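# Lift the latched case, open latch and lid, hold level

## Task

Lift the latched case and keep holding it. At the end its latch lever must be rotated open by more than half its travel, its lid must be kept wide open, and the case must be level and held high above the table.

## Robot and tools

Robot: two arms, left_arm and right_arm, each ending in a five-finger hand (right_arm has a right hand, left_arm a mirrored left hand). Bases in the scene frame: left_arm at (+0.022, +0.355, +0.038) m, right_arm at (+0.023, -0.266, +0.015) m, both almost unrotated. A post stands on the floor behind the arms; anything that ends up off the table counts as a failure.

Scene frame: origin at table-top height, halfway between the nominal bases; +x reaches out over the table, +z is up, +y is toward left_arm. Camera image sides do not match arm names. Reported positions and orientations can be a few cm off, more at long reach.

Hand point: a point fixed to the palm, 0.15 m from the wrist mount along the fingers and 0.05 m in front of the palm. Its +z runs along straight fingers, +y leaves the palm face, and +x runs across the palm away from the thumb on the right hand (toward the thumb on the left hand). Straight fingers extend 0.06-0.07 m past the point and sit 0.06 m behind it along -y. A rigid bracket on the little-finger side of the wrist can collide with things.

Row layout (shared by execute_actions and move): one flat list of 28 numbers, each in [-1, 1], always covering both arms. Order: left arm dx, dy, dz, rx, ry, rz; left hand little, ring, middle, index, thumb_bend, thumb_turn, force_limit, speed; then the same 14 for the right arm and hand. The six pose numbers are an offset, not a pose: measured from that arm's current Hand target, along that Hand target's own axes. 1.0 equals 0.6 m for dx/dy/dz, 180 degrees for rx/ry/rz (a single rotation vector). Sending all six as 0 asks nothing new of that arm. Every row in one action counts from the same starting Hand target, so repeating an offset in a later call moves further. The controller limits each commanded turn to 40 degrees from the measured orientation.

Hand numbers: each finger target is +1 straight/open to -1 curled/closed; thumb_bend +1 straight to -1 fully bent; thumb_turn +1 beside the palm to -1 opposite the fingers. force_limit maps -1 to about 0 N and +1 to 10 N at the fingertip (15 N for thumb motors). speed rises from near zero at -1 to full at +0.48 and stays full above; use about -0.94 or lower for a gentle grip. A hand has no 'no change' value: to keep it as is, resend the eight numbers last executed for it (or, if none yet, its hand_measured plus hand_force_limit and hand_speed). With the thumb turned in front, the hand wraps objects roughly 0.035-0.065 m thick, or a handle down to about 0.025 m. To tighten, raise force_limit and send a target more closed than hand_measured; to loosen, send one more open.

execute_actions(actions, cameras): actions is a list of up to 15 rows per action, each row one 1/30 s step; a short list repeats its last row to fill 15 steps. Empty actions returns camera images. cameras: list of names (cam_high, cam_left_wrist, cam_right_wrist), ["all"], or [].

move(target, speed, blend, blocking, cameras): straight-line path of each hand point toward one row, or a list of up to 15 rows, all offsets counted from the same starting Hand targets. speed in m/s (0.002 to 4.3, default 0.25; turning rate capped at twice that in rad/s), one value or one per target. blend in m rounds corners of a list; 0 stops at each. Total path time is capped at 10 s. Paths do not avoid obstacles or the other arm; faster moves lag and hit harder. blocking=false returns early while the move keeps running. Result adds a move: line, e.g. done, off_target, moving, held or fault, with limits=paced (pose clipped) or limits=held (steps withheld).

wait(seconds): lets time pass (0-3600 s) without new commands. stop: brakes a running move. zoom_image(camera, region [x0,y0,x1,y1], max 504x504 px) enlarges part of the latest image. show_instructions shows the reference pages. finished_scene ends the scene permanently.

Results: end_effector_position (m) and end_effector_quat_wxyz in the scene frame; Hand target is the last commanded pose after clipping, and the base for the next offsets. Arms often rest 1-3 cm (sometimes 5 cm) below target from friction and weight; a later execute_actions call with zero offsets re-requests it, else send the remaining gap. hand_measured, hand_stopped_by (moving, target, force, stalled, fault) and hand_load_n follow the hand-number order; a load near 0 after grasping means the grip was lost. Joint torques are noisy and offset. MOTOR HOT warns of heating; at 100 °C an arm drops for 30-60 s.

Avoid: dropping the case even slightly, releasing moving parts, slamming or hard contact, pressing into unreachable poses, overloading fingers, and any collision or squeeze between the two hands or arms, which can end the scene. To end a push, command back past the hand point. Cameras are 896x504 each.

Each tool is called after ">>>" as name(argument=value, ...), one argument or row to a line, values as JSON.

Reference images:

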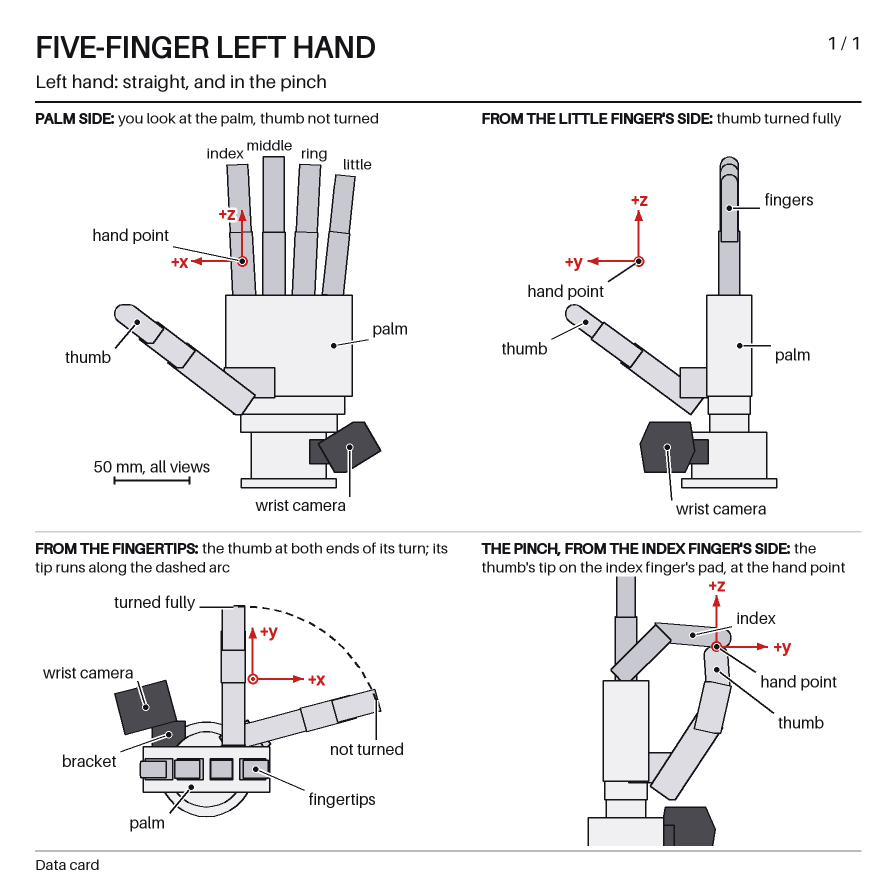

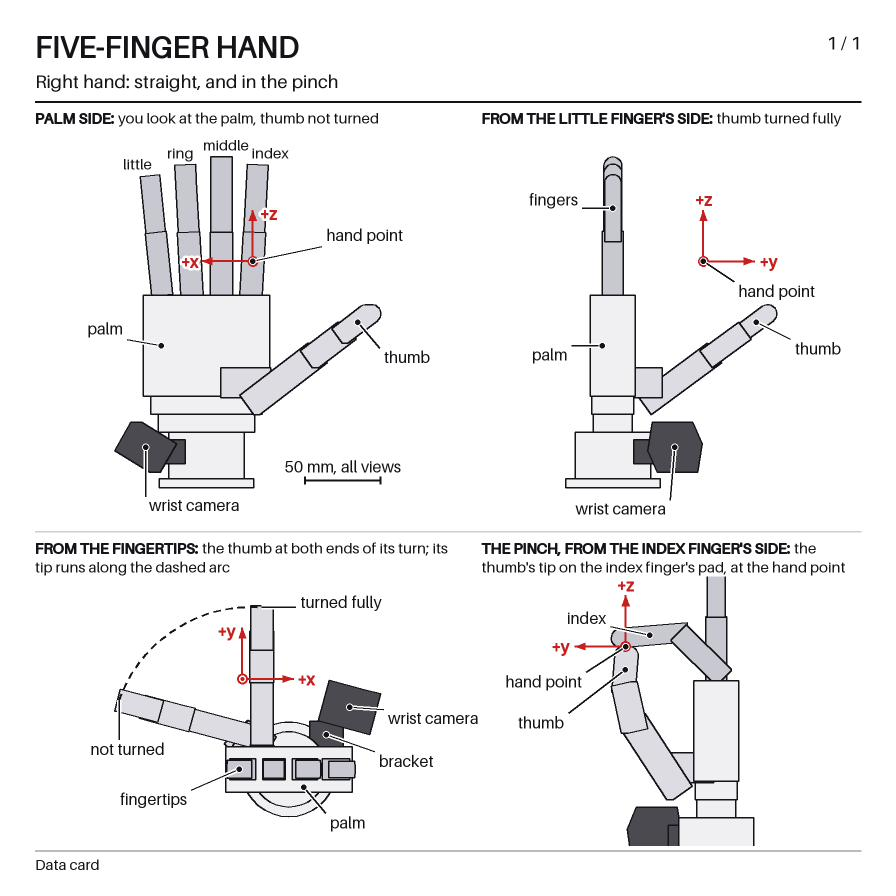

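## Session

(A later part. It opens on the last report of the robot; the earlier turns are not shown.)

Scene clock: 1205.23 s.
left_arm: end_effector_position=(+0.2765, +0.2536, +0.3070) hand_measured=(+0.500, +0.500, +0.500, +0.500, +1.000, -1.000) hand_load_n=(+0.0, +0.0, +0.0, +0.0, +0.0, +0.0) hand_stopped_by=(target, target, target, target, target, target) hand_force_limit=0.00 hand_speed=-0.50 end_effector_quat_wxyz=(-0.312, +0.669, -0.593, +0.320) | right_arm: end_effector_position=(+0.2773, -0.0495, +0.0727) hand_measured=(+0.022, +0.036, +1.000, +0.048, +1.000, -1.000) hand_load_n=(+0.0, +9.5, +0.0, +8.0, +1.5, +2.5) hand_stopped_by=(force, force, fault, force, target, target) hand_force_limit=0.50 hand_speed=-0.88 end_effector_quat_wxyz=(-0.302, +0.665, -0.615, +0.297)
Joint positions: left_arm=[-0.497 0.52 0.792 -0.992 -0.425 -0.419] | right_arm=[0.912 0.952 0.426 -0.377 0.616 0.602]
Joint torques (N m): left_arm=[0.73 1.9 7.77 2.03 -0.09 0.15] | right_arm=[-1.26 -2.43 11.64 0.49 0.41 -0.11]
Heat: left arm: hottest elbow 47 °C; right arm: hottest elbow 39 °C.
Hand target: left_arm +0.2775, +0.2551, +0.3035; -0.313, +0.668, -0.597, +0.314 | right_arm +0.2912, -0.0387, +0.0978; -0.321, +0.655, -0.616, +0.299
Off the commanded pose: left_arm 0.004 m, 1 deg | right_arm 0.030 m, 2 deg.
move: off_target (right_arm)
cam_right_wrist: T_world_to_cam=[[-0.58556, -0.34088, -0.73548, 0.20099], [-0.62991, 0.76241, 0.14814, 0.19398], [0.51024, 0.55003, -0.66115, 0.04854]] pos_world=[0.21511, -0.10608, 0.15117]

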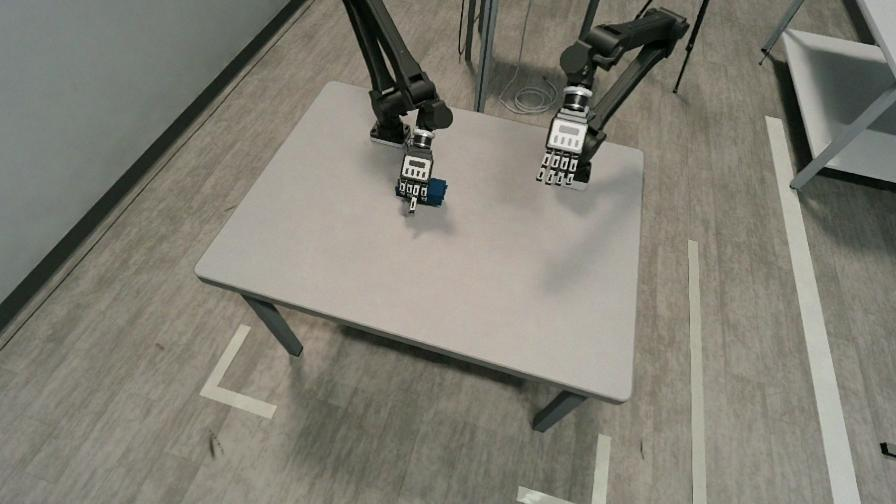

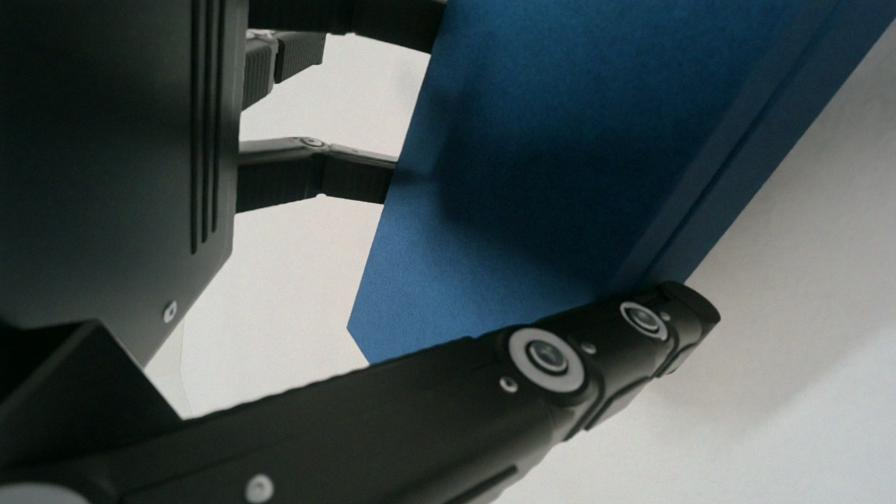

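>>> move(
  target=[
    [0.011,-0.1547,-0.0715,0.369,-0.2,0.271,0.5,0.5,0.5,0.5,1,-1,0.0,-0.5,0,0,0,0,0,0,-0.25,-0.45,1,-0.55,1,-1,0.5,-0.88],
    [0.1185,-0.3098,-0.0388,-0.7335,0.3986,-0.5395,0.5,0.5,0.5,0.5,1,-1,0.0,-0.5,0,0,0,0,0,0,-0.25,-0.45,1,-0.55,1,-1,0.5,-0.88],
  ],
  speed=0.5,
  cameras=["cam_high","cam_left_wrist"],
)

Scene clock: 1274.00 s.
left_arm: end_effector_position=(+0.3721, +0.1986, +0.4519) hand_measured=(+0.500, +0.500, +0.500, +0.500, +1.000, -1.000) hand_load_n=(+0.5, +0.0, +0.0, +0.0, +0.0, +0.5) hand_stopped_by=(target, target, target, target, target, target) hand_force_limit=0.00 hand_speed=-0.50 end_effector_quat_wxyz=(+0.843, +0.500, +0.198, -0.013) | right_arm: end_effector_position=(+0.2773, -0.0495, +0.0727) hand_measured=(+0.022, +0.036, +1.000, +0.048, +1.000, -1.000) hand_load_n=(+0.0, +9.5, +0.0, +8.5, +1.0, +3.0) hand_stopped_by=(force, force, fault, force, target, target) hand_force_limit=0.50 hand_speed=-0.88 end_effector_quat_wxyz=(-0.302, +0.665, -0.615, +0.297)
Joint positions: left_arm=[-0.11 1.119 0.363 1.555 0.944 2.056] | right_arm=[0.912 0.952 0.426 -0.377 0.616 0.602]
Joint torques (N m): left_arm=[0.44 -1.79 8.62 1.83 -0.43 0.16] | right_arm=[-1.32 -2.02 11.69 0.4 0.43 -0.11]
Heat: left arm: hottest elbow 47 °C; right arm: hottest elbow 44 °C.
Hand target: left_arm +0.3771, +0.2003, +0.4685; +0.900, +0.435, +0.000, +0.001 | right_arm +0.2912, -0.0387, +0.0978; -0.321, +0.655, -0.616, +0.299
Off the commanded pose: left_arm 0.017 m, 25 deg | right_arm 0.031 m, 2 deg.
joint sent to its limit (left arm) — joint 4 (wrist pitch), upper limit; joint 6 (wrist roll), upper limit. The joint targets are off in orientation, not in position.
move: off_target (left_arm)
cam_left_wrist: T_world_to_cam=[[-0.0346, -0.44782, -0.89345, 0.49735], [0.61756, 0.6933, -0.37141, -0.20278], [0.78576, -0.56462, 0.25257, -0.18155]] pos_world=[0.28509, 0.26081, 0.4149]

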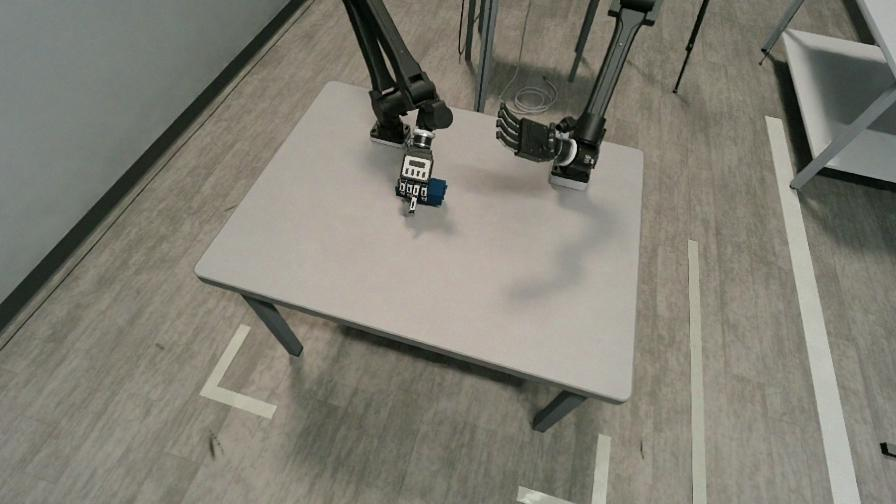

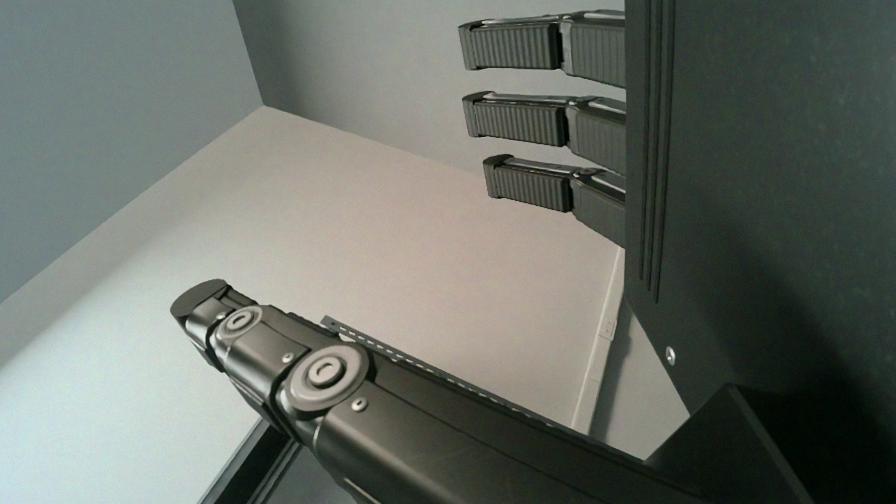

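>>> move(
  target=[0.055,0.0543,0.149,0,-0.0303,-0.0241,0.5,0.5,0.5,0.5,1,-1,0.0,-0.5,0,0,0,0,0,0,-0.25,-0.45,1,-0.55,1,-1,0.5,-0.88],
  speed=0.2,
  cameras=["cam_high"],
)

Scene clock: 1308.00 s.
left_arm: end_effector_position=(+0.4093, +0.1529, +0.5316) hand_measured=(+0.500, +0.500, +0.500, +0.500, +1.000, -1.000) hand_load_n=(+0.0, +0.5, +0.5, +0.0, +0.0, +0.0) hand_stopped_by=(target, target, target, target, target, target) hand_force_limit=0.00 hand_speed=-0.50 end_effector_quat_wxyz=(+0.866, +0.485, +0.116, -0.021) | right_arm: end_effector_position=(+0.2773, -0.0495, +0.0727) hand_measured=(+0.022, +0.036, +1.000, +0.048, +1.000, -1.000) hand_load_n=(+0.0, +9.5, +0.0, +8.5, +1.0, +2.5) hand_stopped_by=(force, force, fault, force, target, target) hand_force_limit=0.50 hand_speed=-0.88 end_effector_quat_wxyz=(-0.302, +0.665, -0.615, +0.297)
Joint positions: left_arm=[-0.227 1.244 0.634 1.555 0.903 2.056] | right_arm=[0.912 0.952 0.426 -0.377 0.616 0.602]
Joint torques (N m): left_arm=[-0.56 -4.19 9.51 1.62 -0.63 0.16] | right_arm=[-1.44 -2.2 11.7 0.46 0.42 -0.11]
Heat: left arm: hottest elbow 45 °C; right arm: hottest elbow 45 °C.
Hand target: left_arm +0.4100, +0.1504, +0.5494; +0.899, +0.435, -0.027, -0.054 | right_arm +0.2912, -0.0387, +0.0978; -0.321, +0.655, -0.616, +0.299
Off the commanded pose: left_arm 0.018 m, 18 deg | right_arm 0.031 m, 2 deg.
joint sent to its limit (left arm) — joint 4 (wrist pitch), upper limit; joint 6 (wrist roll), upper limit. The joint targets are off in orientation, not in position.
move: off_target (left_arm)

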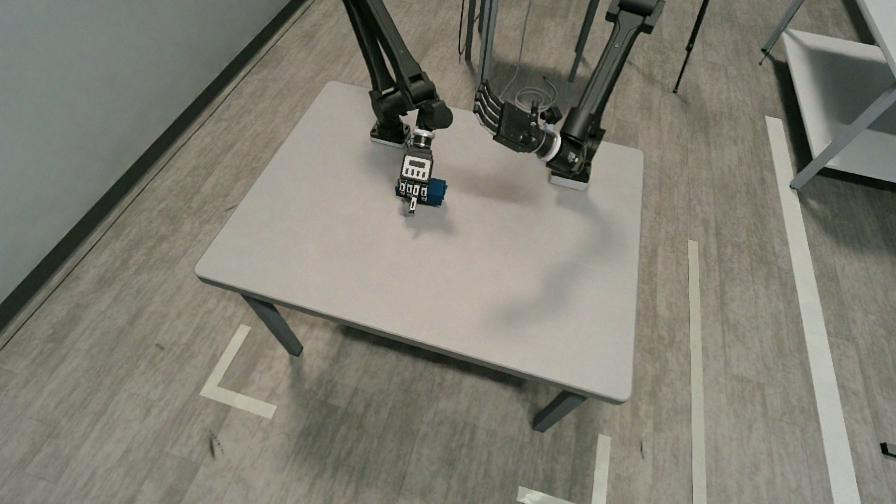

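>>> move(
  target=[0,0.1105,0.0878,0,-0.0173,-0.0138,0.5,0.5,0.5,0.5,1,-1,0.0,-0.5,0,0,0,0,0,0,-0.25,-0.45,1,-0.55,1,-1,0.5,-0.88],
  speed=0.2,
)

Scene clock: 1322.73 s.
left_arm: end_effector_position=(+0.4139, +0.1521, +0.6137) hand_measured=(+0.500, +0.500, +0.500, +0.500, +1.000, -1.000) hand_load_n=(+0.0, +0.0, +0.0, +0.0, +0.0, +0.0) hand_stopped_by=(target, target, target, target, target, target) hand_force_limit=0.00 hand_speed=-0.50 end_effector_quat_wxyz=(+0.883, +0.461, +0.072, -0.047) | right_arm: end_effector_position=(+0.2773, -0.0495, +0.0727) hand_measured=(+0.022, +0.036, +1.000, +0.048, +1.000, -1.000) hand_load_n=(+0.0, +9.5, +0.0, +8.0, +1.0, +2.5) hand_stopped_by=(force, force, fault, force, target, target) hand_force_limit=0.50 hand_speed=-0.88 end_effector_quat_wxyz=(-0.302, +0.665, -0.615, +0.297)
Joint positions: left_arm=[-0.227 1.244 0.824 1.555 0.899 1.899] | right_arm=[0.912 0.952 0.426 -0.377 0.616 0.602]
Joint torques (N m): left_arm=[-0.38 -5.25 10.04 1.43 -0.77 -0.11] | right_arm=[-1.49 -2.2 11.69 0.44 0.42 -0.12]
Heat: left arm: hottest elbow 47 °C; right arm: hottest elbow 45 °C.
Hand target: left_arm +0.4100, +0.1503, +0.6342; +0.896, +0.433, -0.042, -0.086 | right_arm +0.2912, -0.0387, +0.0978; -0.321, +0.655, -0.616, +0.299
Off the commanded pose: left_arm 0.021 m, 14 deg | right_arm 0.031 m, 2 deg.
joint sent to its limit (left arm) — joint 4 (wrist pitch), upper limit. The joint targets are off in orientation, not in position.
move: off_target (left_arm)

>>> move(
  target=[0,0,0,0,0,0,0.5,0.5,0.5,0.5,1,-1,0.0,-0.5,-0.0288,-0.4383,-0.2573,-0.0009,-0.1841,-0.1436,-0.25,-0.45,1,-0.55,1,-1,0.5,-0.88],
  speed=0.12,
  cameras=["cam_high","cam_right_wrist"],
)

Scene clock: 1352.37 s.
left_arm: end_effector_position=(+0.4140, +0.1521, +0.6137) hand_measured=(+0.500, +0.500, +0.500, +0.500, +1.000, -1.000) hand_load_n=(+0.0, +0.0, +0.0, +0.5, +0.0, +0.0) hand_stopped_by=(target, target, target, target, target, target) hand_force_limit=0.00 hand_speed=-0.50 end_effector_quat_wxyz=(+0.883, +0.461, +0.072, -0.048) | right_arm: end_effector_position=(+0.3225, -0.0189, +0.3754) hand_measured=(+0.022, +0.036, +1.000, +0.048, +1.000, -1.000) hand_load_n=(+0.0, +9.5, +0.0, +8.0, +1.0, +3.0) hand_stopped_by=(force, force, fault, force, target, target) hand_force_limit=0.50 hand_speed=-0.88 end_effector_quat_wxyz=(-0.394, +0.838, -0.347, +0.149)
Joint positions: left_arm=[-0.227 1.244 0.824 1.555 0.899 1.899] | right_arm=[0.543 0.966 1.227 -0.983 -0.218 -0.157]
Joint torques (N m): left_arm=[-0.44 -5.25 10.03 1.43 -0.75 -0.09] | right_arm=[-1.26 -2.67 13.23 0.76 -0.21 -0.11]
Heat: left arm: hottest elbow 48 °C; right arm: hottest elbow 45 °C.
Hand target: left_arm +0.4100, +0.1503, +0.6342; +0.896, +0.433, -0.042, -0.086 | right_arm +0.3301, -0.0202, +0.4001; -0.407, +0.832, -0.340, +0.164
Off the commanded pose: left_arm 0.021 m, 14 deg | right_arm 0.026 m, 2 deg.
joint sent to its limit (left arm) — joint 4 (wrist pitch), upper limit. The joint targets are off in orientation, not in position.
move: off_target (right_arm)
cam_right_wrist: T_world_to_cam=[[-0.23644, -0.62303, -0.74561, 0.3463], [-0.97159, 0.14315, 0.18848, 0.23771], [-0.0107, 0.76899, -0.63917, 0.37268]] pos_world=[0.31682, -0.10486, 0.45161]

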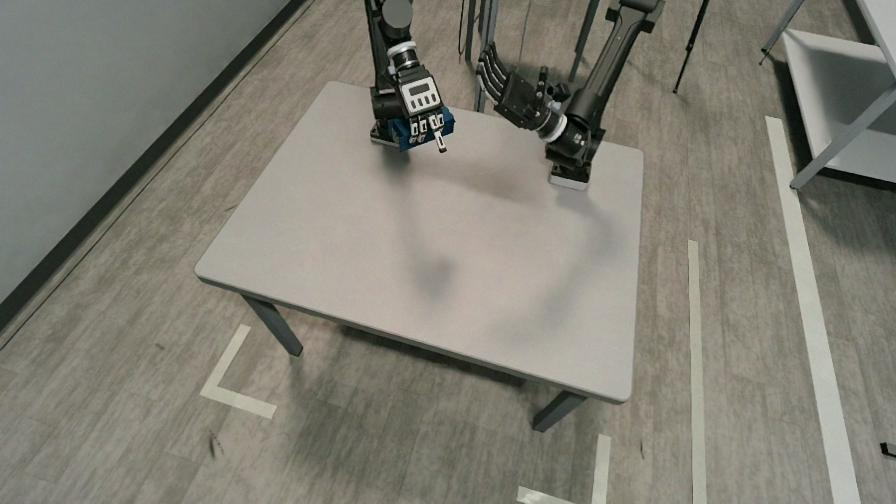

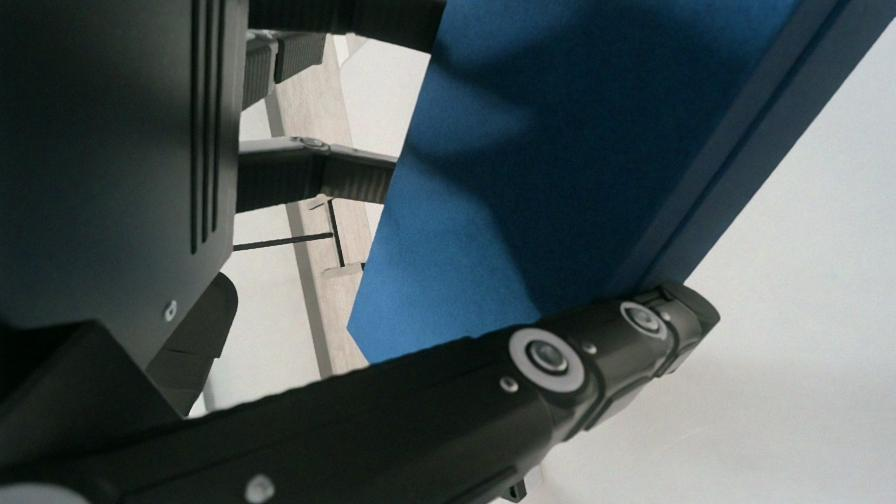

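>>> move(
  target=[0,0,0,0,0,0,0.5,0.5,0.5,0.5,1,-1,0.0,-0.5,-0.0393,-0.513,-0.2095,-0.0009,-0.1841,-0.1435,-0.25,-0.45,1,-0.55,1,-1,0.5,-0.88],
  speed=0.12,
  cameras=["all"],
)

Scene clock: 1364.67 s.
left_arm: end_effector_position=(+0.4064, +0.1519, +0.6349) hand_measured=(+0.500, +0.500, +0.500, +0.500, +1.000, -1.000) hand_load_n=(+0.0, +0.0, +0.0, +0.0, +0.0, +0.0) hand_stopped_by=(target, target, target, target, target, target) hand_force_limit=0.00 hand_speed=-0.50 end_effector_quat_wxyz=(+0.889, +0.453, +0.048, -0.038) | right_arm: end_effector_position=(+0.3758, +0.0639, +0.7042) hand_measured=(+0.022, +0.036, +1.000, +0.048, +1.000, -1.000) hand_load_n=(+0.0, +8.0, +0.0, +7.5, +1.0, +2.5) hand_stopped_by=(force, force, fault, force, target, target) hand_force_limit=0.50 hand_speed=-0.88 end_effector_quat_wxyz=(-0.590, +0.801, -0.064, +0.074)
Joint positions: left_arm=[-0.235 1.241 0.863 1.566 0.889 1.9] | right_arm=[0.448 1.753 2.898 -1.618 -0.874 -0.42]
Joint torques (N m): left_arm=[-0.44 -4.95 7.3 0.79 -0.56 -0.09] | right_arm=[-1.49 -8.64 7.28 2.06 -0.47 0.11]
Heat: left arm: hottest elbow 48 °C; right arm: hottest elbow 44 °C.
Hand target: left_arm +0.4101, +0.1503, +0.6340; +0.896, +0.433, -0.041, -0.086 | right_arm +0.3773, +0.0597, +0.7202; -0.439, +0.898, -0.019, +0.007
Off the commanded pose: left_arm 0.004 m, 12 deg | right_arm 0.017 m, 23 deg.
elbow stopped short (right arm): the move would have taken joint 3 (elbow) straighter than the controller allows.
joint read past its limit (left arm) — joint 4 (wrist pitch), upper limit.
joint sent to its limit (left arm) — joint 4 (wrist pitch), upper limit. The joint targets are off in orientation, not in position.
move: off_target (right_arm)
cam_left_wrist: T_world_to_cam=[[0.08686, -0.57344, -0.81463, 0.56083], [0.80504, 0.52208, -0.28168, -0.2308], [0.58683, -0.63134, 0.50699, -0.35164]] pos_world=[0.34344, 0.2201, 0.57014]
cam_right_wrist: T_world_to_cam=[[0.26596, -0.3285, -0.90629, 0.56113], [-0.89457, -0.43439, -0.10507, 0.43035], [-0.35917, 0.83868, -0.4094, 0.48441]] pos_world=[0.40973, -0.035, 0.75208]

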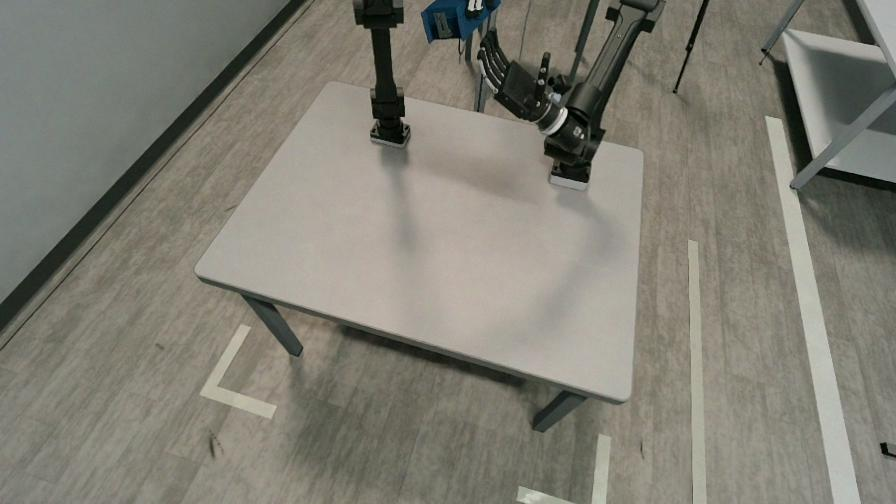

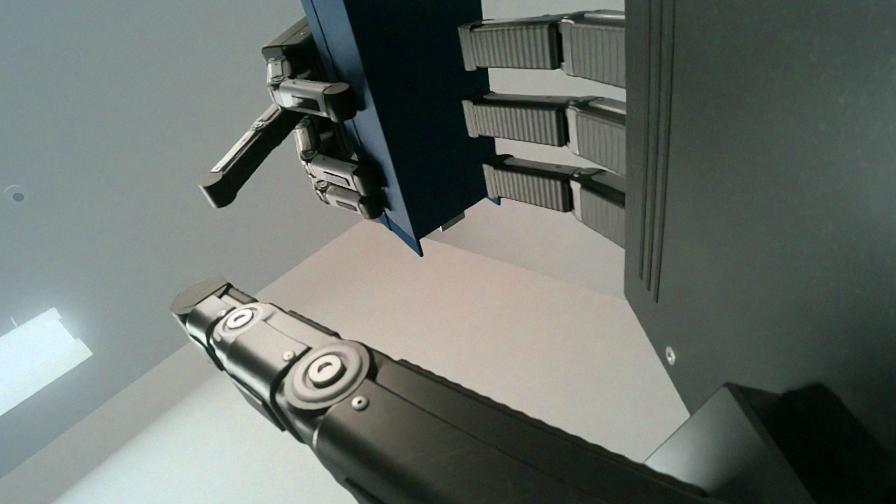

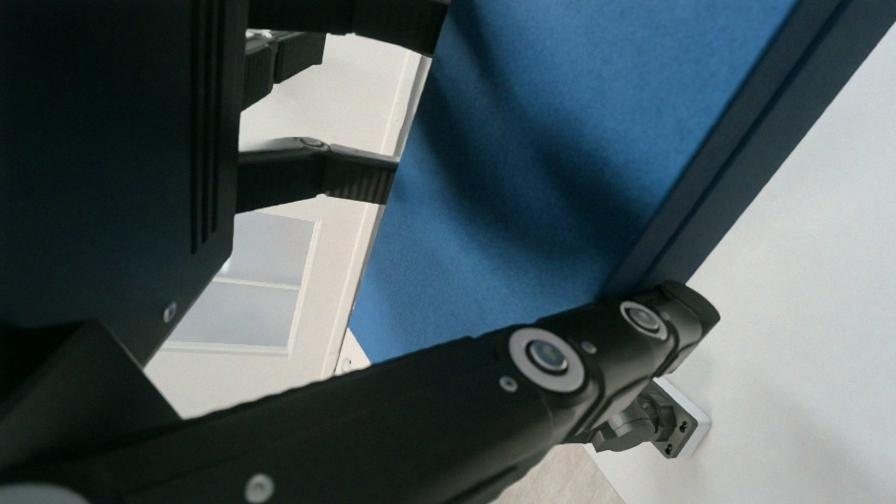

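>>> move(
  target=[0,-0.1357,-0.1075,0,0,0,0.5,0.5,0.5,0.5,1,-1,0.0,-0.5,0,0.1315,0.1023,0,0,0,-0.25,-0.45,1,-0.55,1,-1,0.5,-0.88],
  speed=0.12,
  cameras=["all"],
)

Scene clock: 1379.90 s.
left_arm: end_effector_position=(+0.4059, +0.1476, +0.5356) hand_measured=(+0.500, +0.500, +0.500, +0.500, +1.000, -1.000) hand_load_n=(+0.0, +0.0, +0.0, +0.0, +0.0, +0.0) hand_stopped_by=(target, target, target, target, target, target) hand_force_limit=0.00 hand_speed=-0.50 end_effector_quat_wxyz=(+0.865, +0.489, +0.105, -0.027) | right_arm: end_effector_position=(+0.3918, +0.0618, +0.6081) hand_measured=(+0.022, +0.036, +1.000, +0.048, +1.000, -1.000) hand_load_n=(+0.0, +8.5, +0.0, +7.0, +1.0, +2.5) hand_stopped_by=(force, force, fault, force, target, target) hand_force_limit=0.50 hand_speed=-0.88 end_effector_quat_wxyz=(-0.491, +0.868, -0.055, +0.044)
Joint positions: left_arm=[-0.235 1.247 0.646 1.566 0.918 2.046] | right_arm=[0.48 1.685 2.584 -1.698 -0.773 -0.649]
Joint torques (N m): left_arm=[0.62 -4.42 5.79 1.11 -0.47 0.16] | right_arm=[0.73 -11.05 6.49 0.54 -0.43 -0.13]
Heat: left arm: hottest elbow 47 °C; right arm: hottest elbow 42 °C.
Hand target: left_arm +0.4101, +0.1503, +0.5304; +0.896, +0.433, -0.042, -0.086 | right_arm +0.3770, +0.0596, +0.6202; -0.439, +0.898, -0.019, +0.007
Off the commanded pose: left_arm 0.007 m, 19 deg | right_arm 0.019 m, 9 deg.
elbow stopped short (right arm): the move would have taken joint 3 (elbow) straighter than the controller allows.
joint read past its limit (left arm) — joint 4 (wrist pitch), upper limit.
joint sent to its limit (left arm) — joint 4 (wrist pitch), upper limit. The joint targets are off in orientation, not in position.
joint sent to its limit (right arm) — joint 4 (wrist pitch), lower limit. The joint targets are off in orientation, not in position.
move: off_target (left_arm, right_arm)
cam_left_wrist: T_world_to_cam=[[0.047, -0.49259, -0.86899, 0.51091], [0.74155, 0.60006, -0.30004, -0.23204], [0.66924, -0.6303, 0.39348, -0.2767]] pos_world=[0.33323, 0.21651, 0.48324]
cam_right_wrist: T_world_to_cam=[[0.23218, -0.52126, -0.82121, 0.44253], [-0.87579, -0.47936, 0.05666, 0.33072], [-0.42319, 0.70605, -0.56781, 0.58218]] pos_world=[0.43326, -0.02183, 0.67524]

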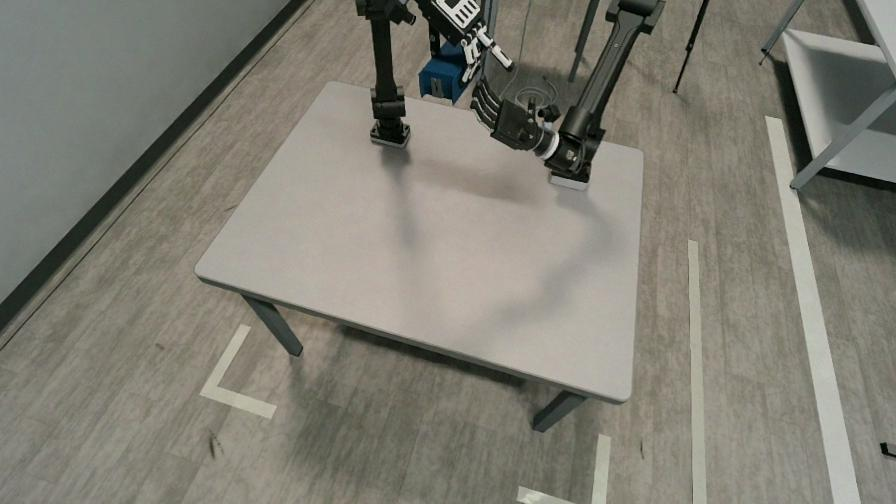

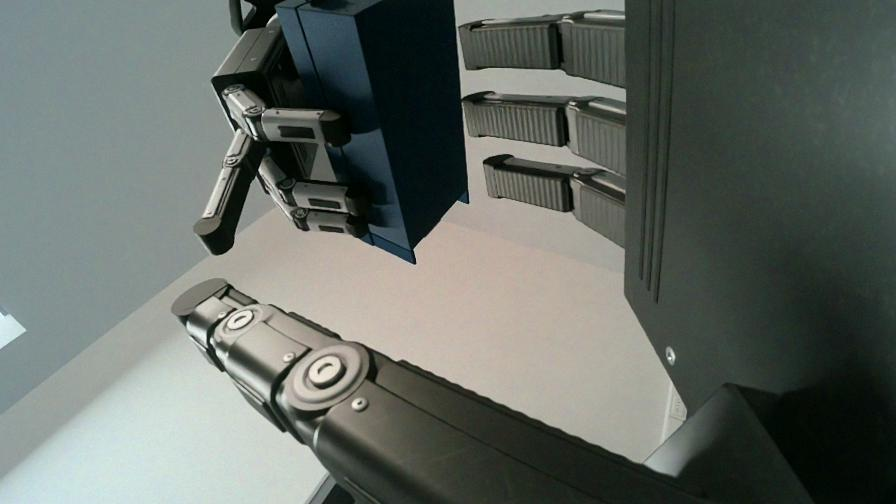

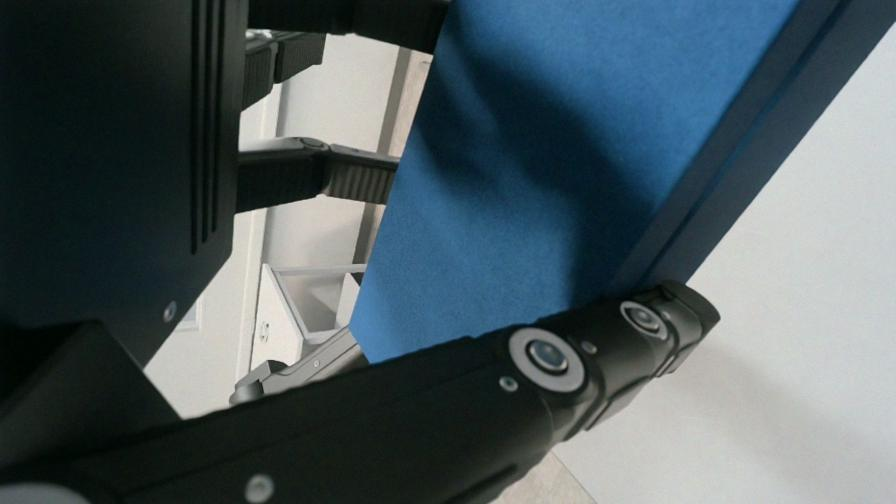

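>>> zoom_image(
  camera="cam_left_wrist",
  region=[260, 0, 520, 290],
)

Scaled by 1.738 from the camera's image (finer frame: 1280x720).

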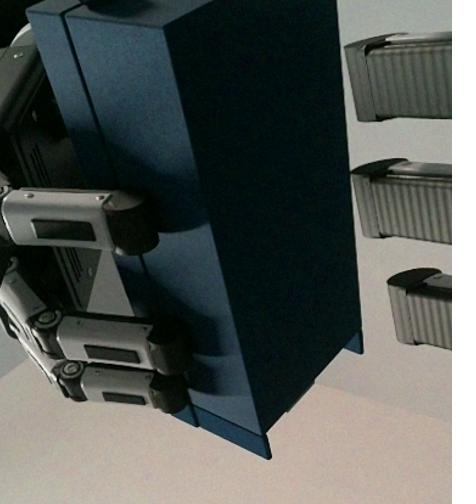

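>>> move(
  target=[0,0,0,0,0,0,0.5,0.5,1,0.5,1,-1,0.0,-0.5,-0.0712,-0.1203,0.155,0,0,0,-0.25,-0.45,1,-0.55,1,-1,0.5,-0.88],
  speed=0.08,
  cameras=["all"],
)

>>> zoom_image(
  camera="cam_left_wrist",
  region=[160, 0, 540, 380],
)

Scene clock: 1436.63 s.
left_arm: end_effector_position=(+0.4059, +0.1477, +0.5356) hand_measured=(+0.500, +0.500, +1.000, +0.500, +1.000, -1.000) hand_load_n=(+0.0, +0.0, +0.0, +0.0, +0.0, +0.0) hand_stopped_by=(target, target, target, target, target, target) hand_force_limit=0.00 hand_speed=-0.50 end_effector_quat_wxyz=(+0.865, +0.489, +0.104, -0.026) | right_arm: end_effector_position=(+0.3461, +0.1801, +0.6079) hand_measured=(+0.022, +0.036, +1.000, +0.048, +1.000, -1.000) hand_load_n=(+0.0, +8.0, +0.0, +7.5, +1.0, +2.5) hand_stopped_by=(force, force, fault, force, target, target) hand_force_limit=0.50 hand_speed=-0.88 end_effector_quat_wxyz=(-0.484, +0.874, -0.032, +0.031)
Joint positions: left_arm=[-0.234 1.247 0.646 1.566 0.918 2.047] | right_arm=[0.757 1.869 2.872 -1.698 -0.598 -0.466]
Joint torques (N m): left_arm=[0.73 -4.25 5.78 1.16 -0.49 0.16] | right_arm=[0.03 -11.28 8.59 0.7 -0.29 0.1]
Heat: left arm: hottest elbow 45 °C; right arm: hottest elbow 39 °C.
Hand target: left_arm +0.4101, +0.1504, +0.5304; +0.896, +0.433, -0.042, -0.086 | right_arm +0.3389, +0.1790, +0.6203; -0.439, +0.898, -0.019, +0.007
Off the commanded pose: left_arm 0.007 m, 20 deg | right_arm 0.014 m, 7 deg.
joint read past its limit (left arm) — joint 4 (wrist pitch), upper limit.
joint sent to its limit (left arm) — joint 4 (wrist pitch), upper limit. The joint targets are off in orientation, not in position.
joint sent to its limit (right arm) — joint 4 (wrist pitch), lower limit. The joint targets are off in orientation, not in position.
move: off_target (right_arm)
cam_left_wrist: T_world_to_cam=[[0.04781, -0.4919, -0.86934, 0.51063], [0.74158, 0.60054, -0.29902, -0.23266], [0.66916, -0.63039, 0.3935, -0.27648]] pos_world=[0.33313, 0.21661, 0.48313]
cam_right_wrist: T_world_to_cam=[[0.25822, -0.52365, -0.81186, 0.5004], [-0.84913, -0.52381, 0.06778, 0.33944], [-0.46076, 0.67188, -0.5799, 0.50575]] pos_world=[0.39204, 0.10004, 0.67653]

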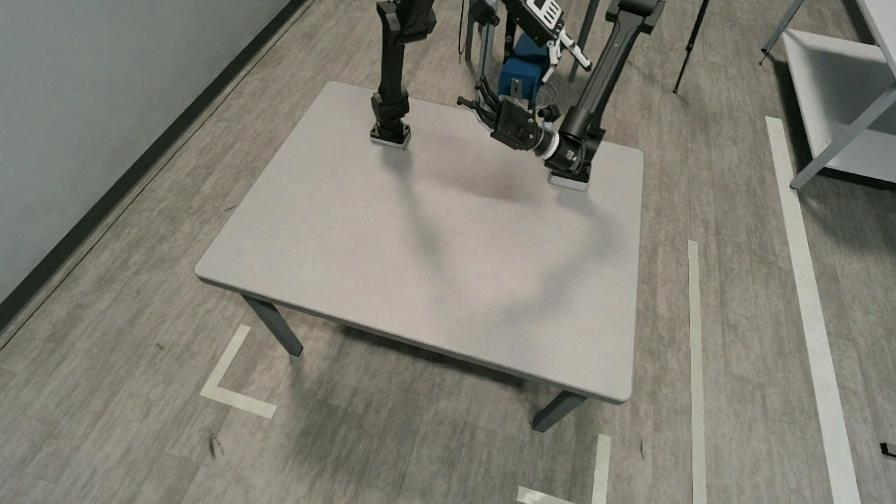

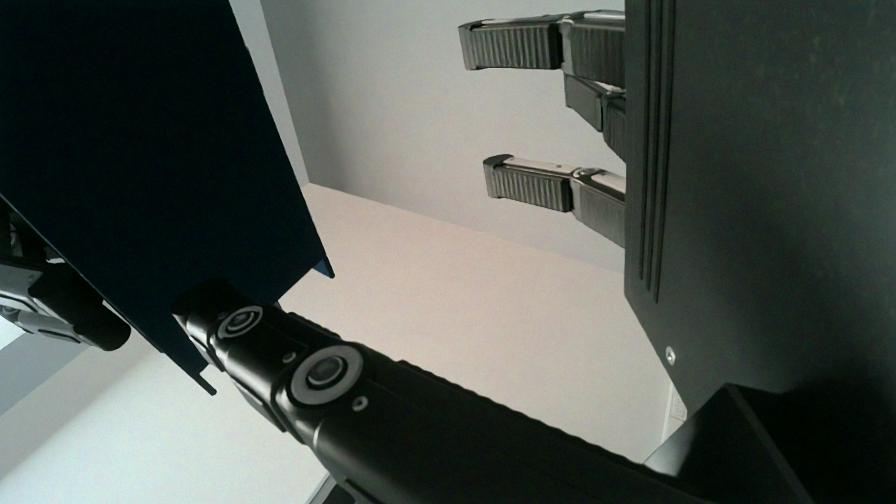

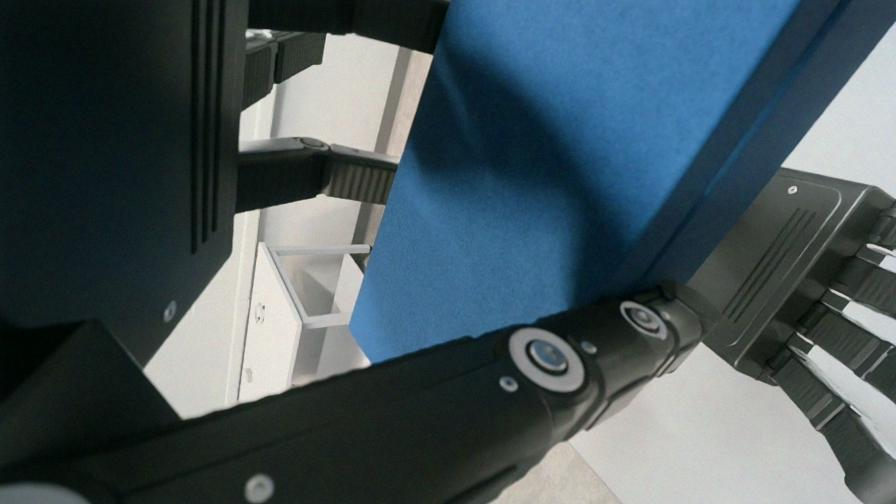

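Scaled by 1.326 from the camera's image (finer frame: 1280x720).

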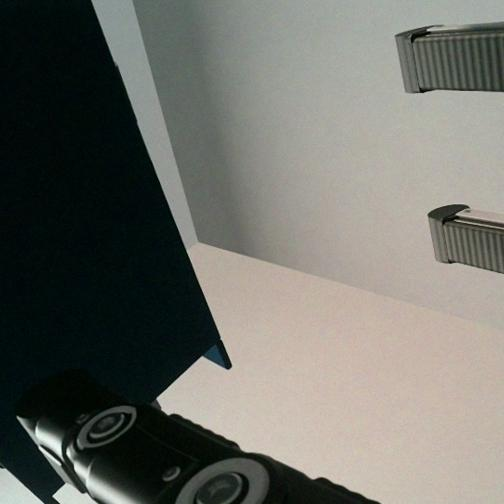

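>>> zoom_image(
  camera="cam_left_wrist",
  region=[0, 150, 350, 420],
)

Scaled by 1.440 from the camera's image (finer frame: 1280x720).

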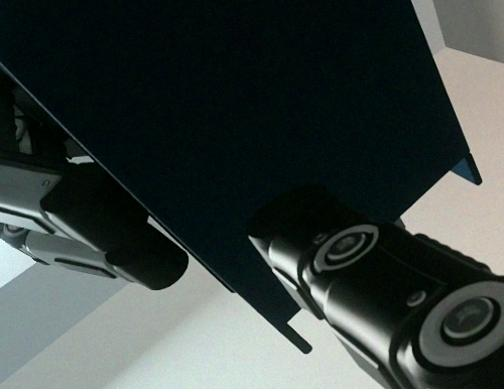

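>>> move(
  target=[0,0,0,0,0,0,0.5,0.5,1,0.5,1,-1,0.0,-0.5,-0.0088,0.0435,0.0038,0,0,0,-0.25,-0.45,1,-0.55,1,-1,0.5,-0.88],
  speed=0.05,
  cameras=["cam_high","cam_left_wrist"],
)

>>> zoom_image(
  camera="cam_left_wrist",
  region=[0, 100, 400, 430],
)

Scene clock: 1461.17 s.
left_arm: end_effector_position=(+0.4059, +0.1477, +0.5356) hand_measured=(+0.500, +0.500, +1.000, +0.500, +1.000, -1.000) hand_load_n=(+0.0, +0.0, +0.0, +0.0, +0.0, +0.0) hand_stopped_by=(target, target, target, target, target, target) hand_force_limit=0.00 hand_speed=-0.50 end_effector_quat_wxyz=(+0.865, +0.489, +0.104, -0.026) | right_arm: end_effector_position=(+0.3421, +0.1740, +0.5846) hand_measured=(+0.022, +0.036, +1.000, +0.048, +1.000, -1.000) hand_load_n=(+0.0, +8.0, -0.5, +7.5, +1.0, +2.5) hand_stopped_by=(force, force, fault, force, target, target) hand_force_limit=0.50 hand_speed=-0.88 end_effector_quat_wxyz=(-0.456, +0.889, -0.035, +0.010)
Joint positions: left_arm=[-0.234 1.247 0.646 1.566 0.918 2.047] | right_arm=[0.757 1.819 2.733 -1.698 -0.597 -0.493]
Joint torques (N m): left_arm=[0.73 -4.54 5.82 1.17 -0.5 0.15] | right_arm=[-0.38 -13.33 6.39 0.62 -0.31 -0.11]
Heat: left arm: hottest elbow 44 °C; right arm: hottest elbow 39 °C.
Hand target: left_arm +0.4101, +0.1504, +0.5304; +0.896, +0.433, -0.042, -0.086 | right_arm +0.3329, +0.1649, +0.5983; -0.439, +0.898, -0.019, +0.007
Off the commanded pose: left_arm 0.007 m, 20 deg | right_arm 0.019 m, 3 deg.
joint read past its limit (left arm) — joint 4 (wrist pitch), upper limit.
joint sent to its limit (left arm) — joint 4 (wrist pitch), upper limit. The joint targets are off in orientation, not in position.
joint sent to its limit (right arm) — joint 4 (wrist pitch), lower limit. The joint targets are off in orientation, not in position.
move: off_target (right_arm)
cam_left_wrist: T_world_to_cam=[[0.04781, -0.4919, -0.86934, 0.51063], [0.74158, 0.60054, -0.29902, -0.23266], [0.66916, -0.63039, 0.3935, -0.27648]] pos_world=[0.33313, 0.21661, 0.48313]

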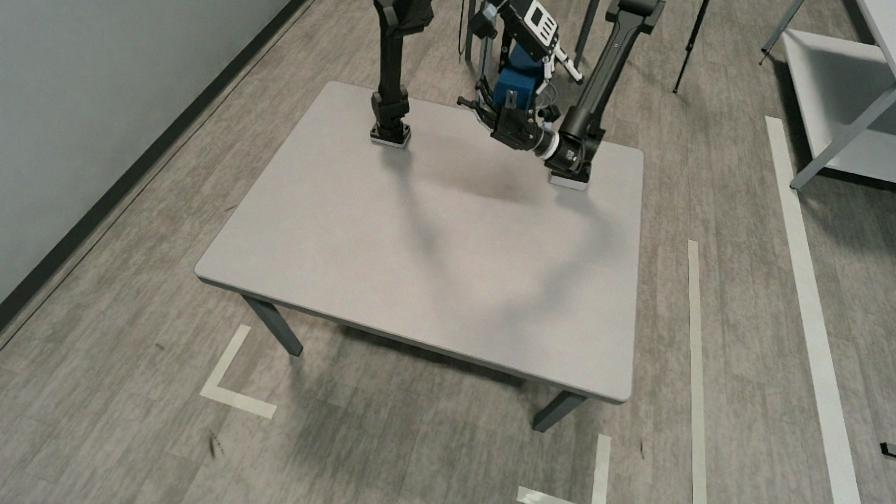

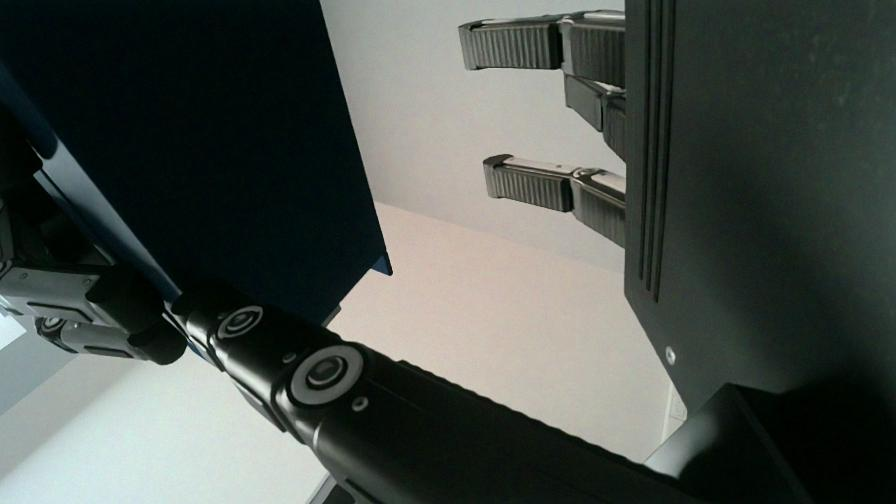

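Scaled by 1.260 from the camera's image (finer frame: 1280x720).

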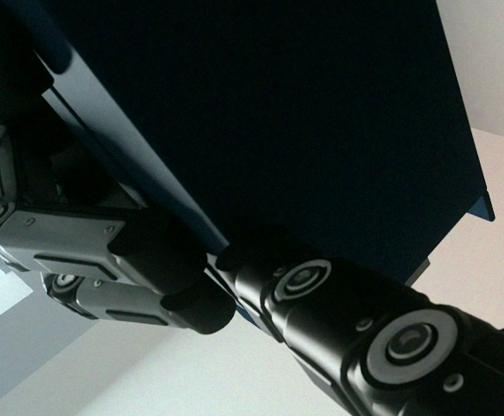

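>>> move(
  target=[0,0,0,0,0,0,0.5,0.5,1,0.5,1,-1,0.0,-0.5,0.0053,0.0248,0.0088,0,0,0,-0.25,-0.45,1,-0.55,1,-1,0.5,-0.88],
  speed=0.04,
  cameras=["cam_high","cam_left_wrist"],
)

>>> zoom_image(
  camera="cam_left_wrist",
  region=[0, 100, 450, 430],
)

Scene clock: 1496.87 s.
left_arm: end_effector_position=(+0.4071, +0.1475, +0.5339) hand_measured=(+0.500, +0.500, +1.000, +0.500, +1.000, -1.000) hand_load_n=(+0.0, +0.0, +0.0, +0.0, -0.5, +0.0) hand_stopped_by=(target, target, target, target, target, target) hand_force_limit=0.00 hand_speed=-0.50 end_effector_quat_wxyz=(+0.864, +0.491, +0.105, -0.027) | right_arm: end_effector_position=(+0.3401, +0.1697, +0.5719) hand_measured=(+0.022, +0.036, +1.000, +0.048, +1.000, -1.000) hand_load_n=(+0.0, +8.0, +0.0, +7.5, +1.0, +2.5) hand_stopped_by=(force, force, fault, force, target, target) hand_force_limit=0.50 hand_speed=-0.88 end_effector_quat_wxyz=(-0.442, +0.897, -0.028, +0.003)
Joint positions: left_arm=[-0.232 1.251 0.646 1.566 0.923 2.048] | right_arm=[0.757 1.794 2.664 -1.698 -0.597 -0.526]
Joint torques (N m): left_arm=[0.44 -4.25 5.85 1.16 -0.59 0.14] | right_arm=[-0.97 -12.51 6.69 0.57 -0.47 -0.14]
Heat: left arm: hottest elbow 44 °C; right arm: hottest elbow 39 °C.
Hand target: left_arm +0.4101, +0.1503, +0.5303; +0.896, +0.433, -0.042, -0.086 | right_arm +0.3359, +0.1599, +0.5832; -0.439, +0.898, -0.019, +0.007
Off the commanded pose: left_arm 0.005 m, 20 deg | right_arm 0.016 m, 1 deg.
joint read past its limit (left arm) — joint 4 (wrist pitch), upper limit.
joint sent to its limit (left arm) — joint 4 (wrist pitch), upper limit. The joint targets are off in orientation, not in position.
joint sent to its limit (right arm) — joint 4 (wrist pitch), lower limit. The joint targets still meet the commanded pose.
move: off_target (right_arm)
cam_left_wrist: T_world_to_cam=[[0.04574, -0.48828, -0.87149, 0.51052], [0.74111, 0.60155, -0.29815, -0.23438], [0.66983, -0.63223, 0.38938, -0.27452]] pos_world=[0.33423, 0.21671, 0.48192]

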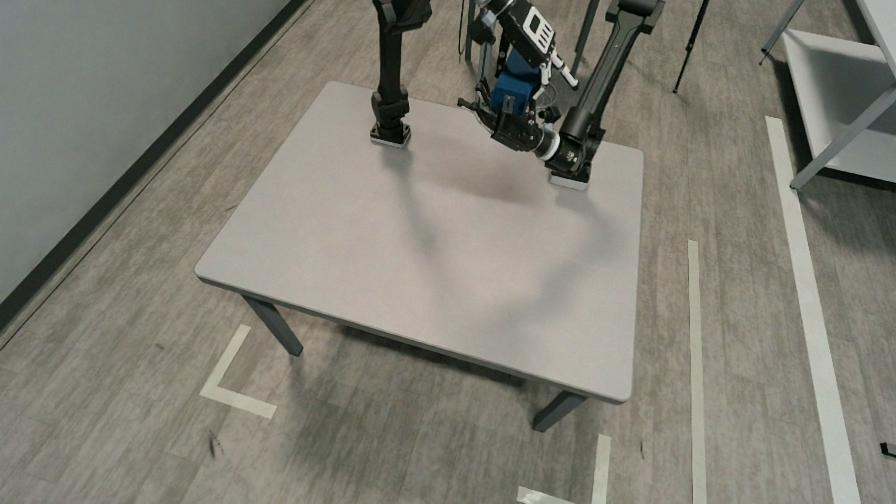

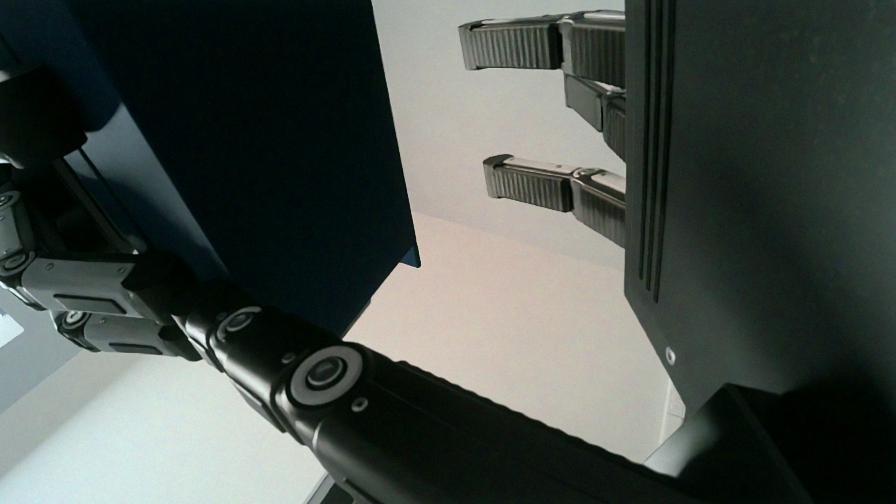

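Scaled by 1.120 from the camera's image (finer frame: 1280x720).

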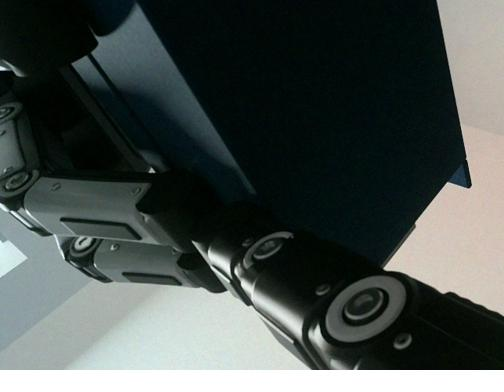

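>>> zoom_image(
  camera="cam_left_wrist",
  region=[90, 220, 290, 380],
)

Scaled by 2.520 from the camera's image (finer frame: 1280x720).

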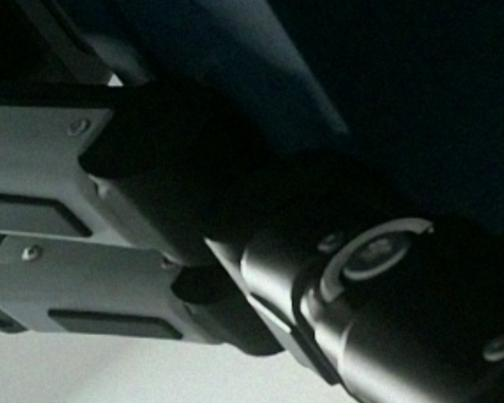

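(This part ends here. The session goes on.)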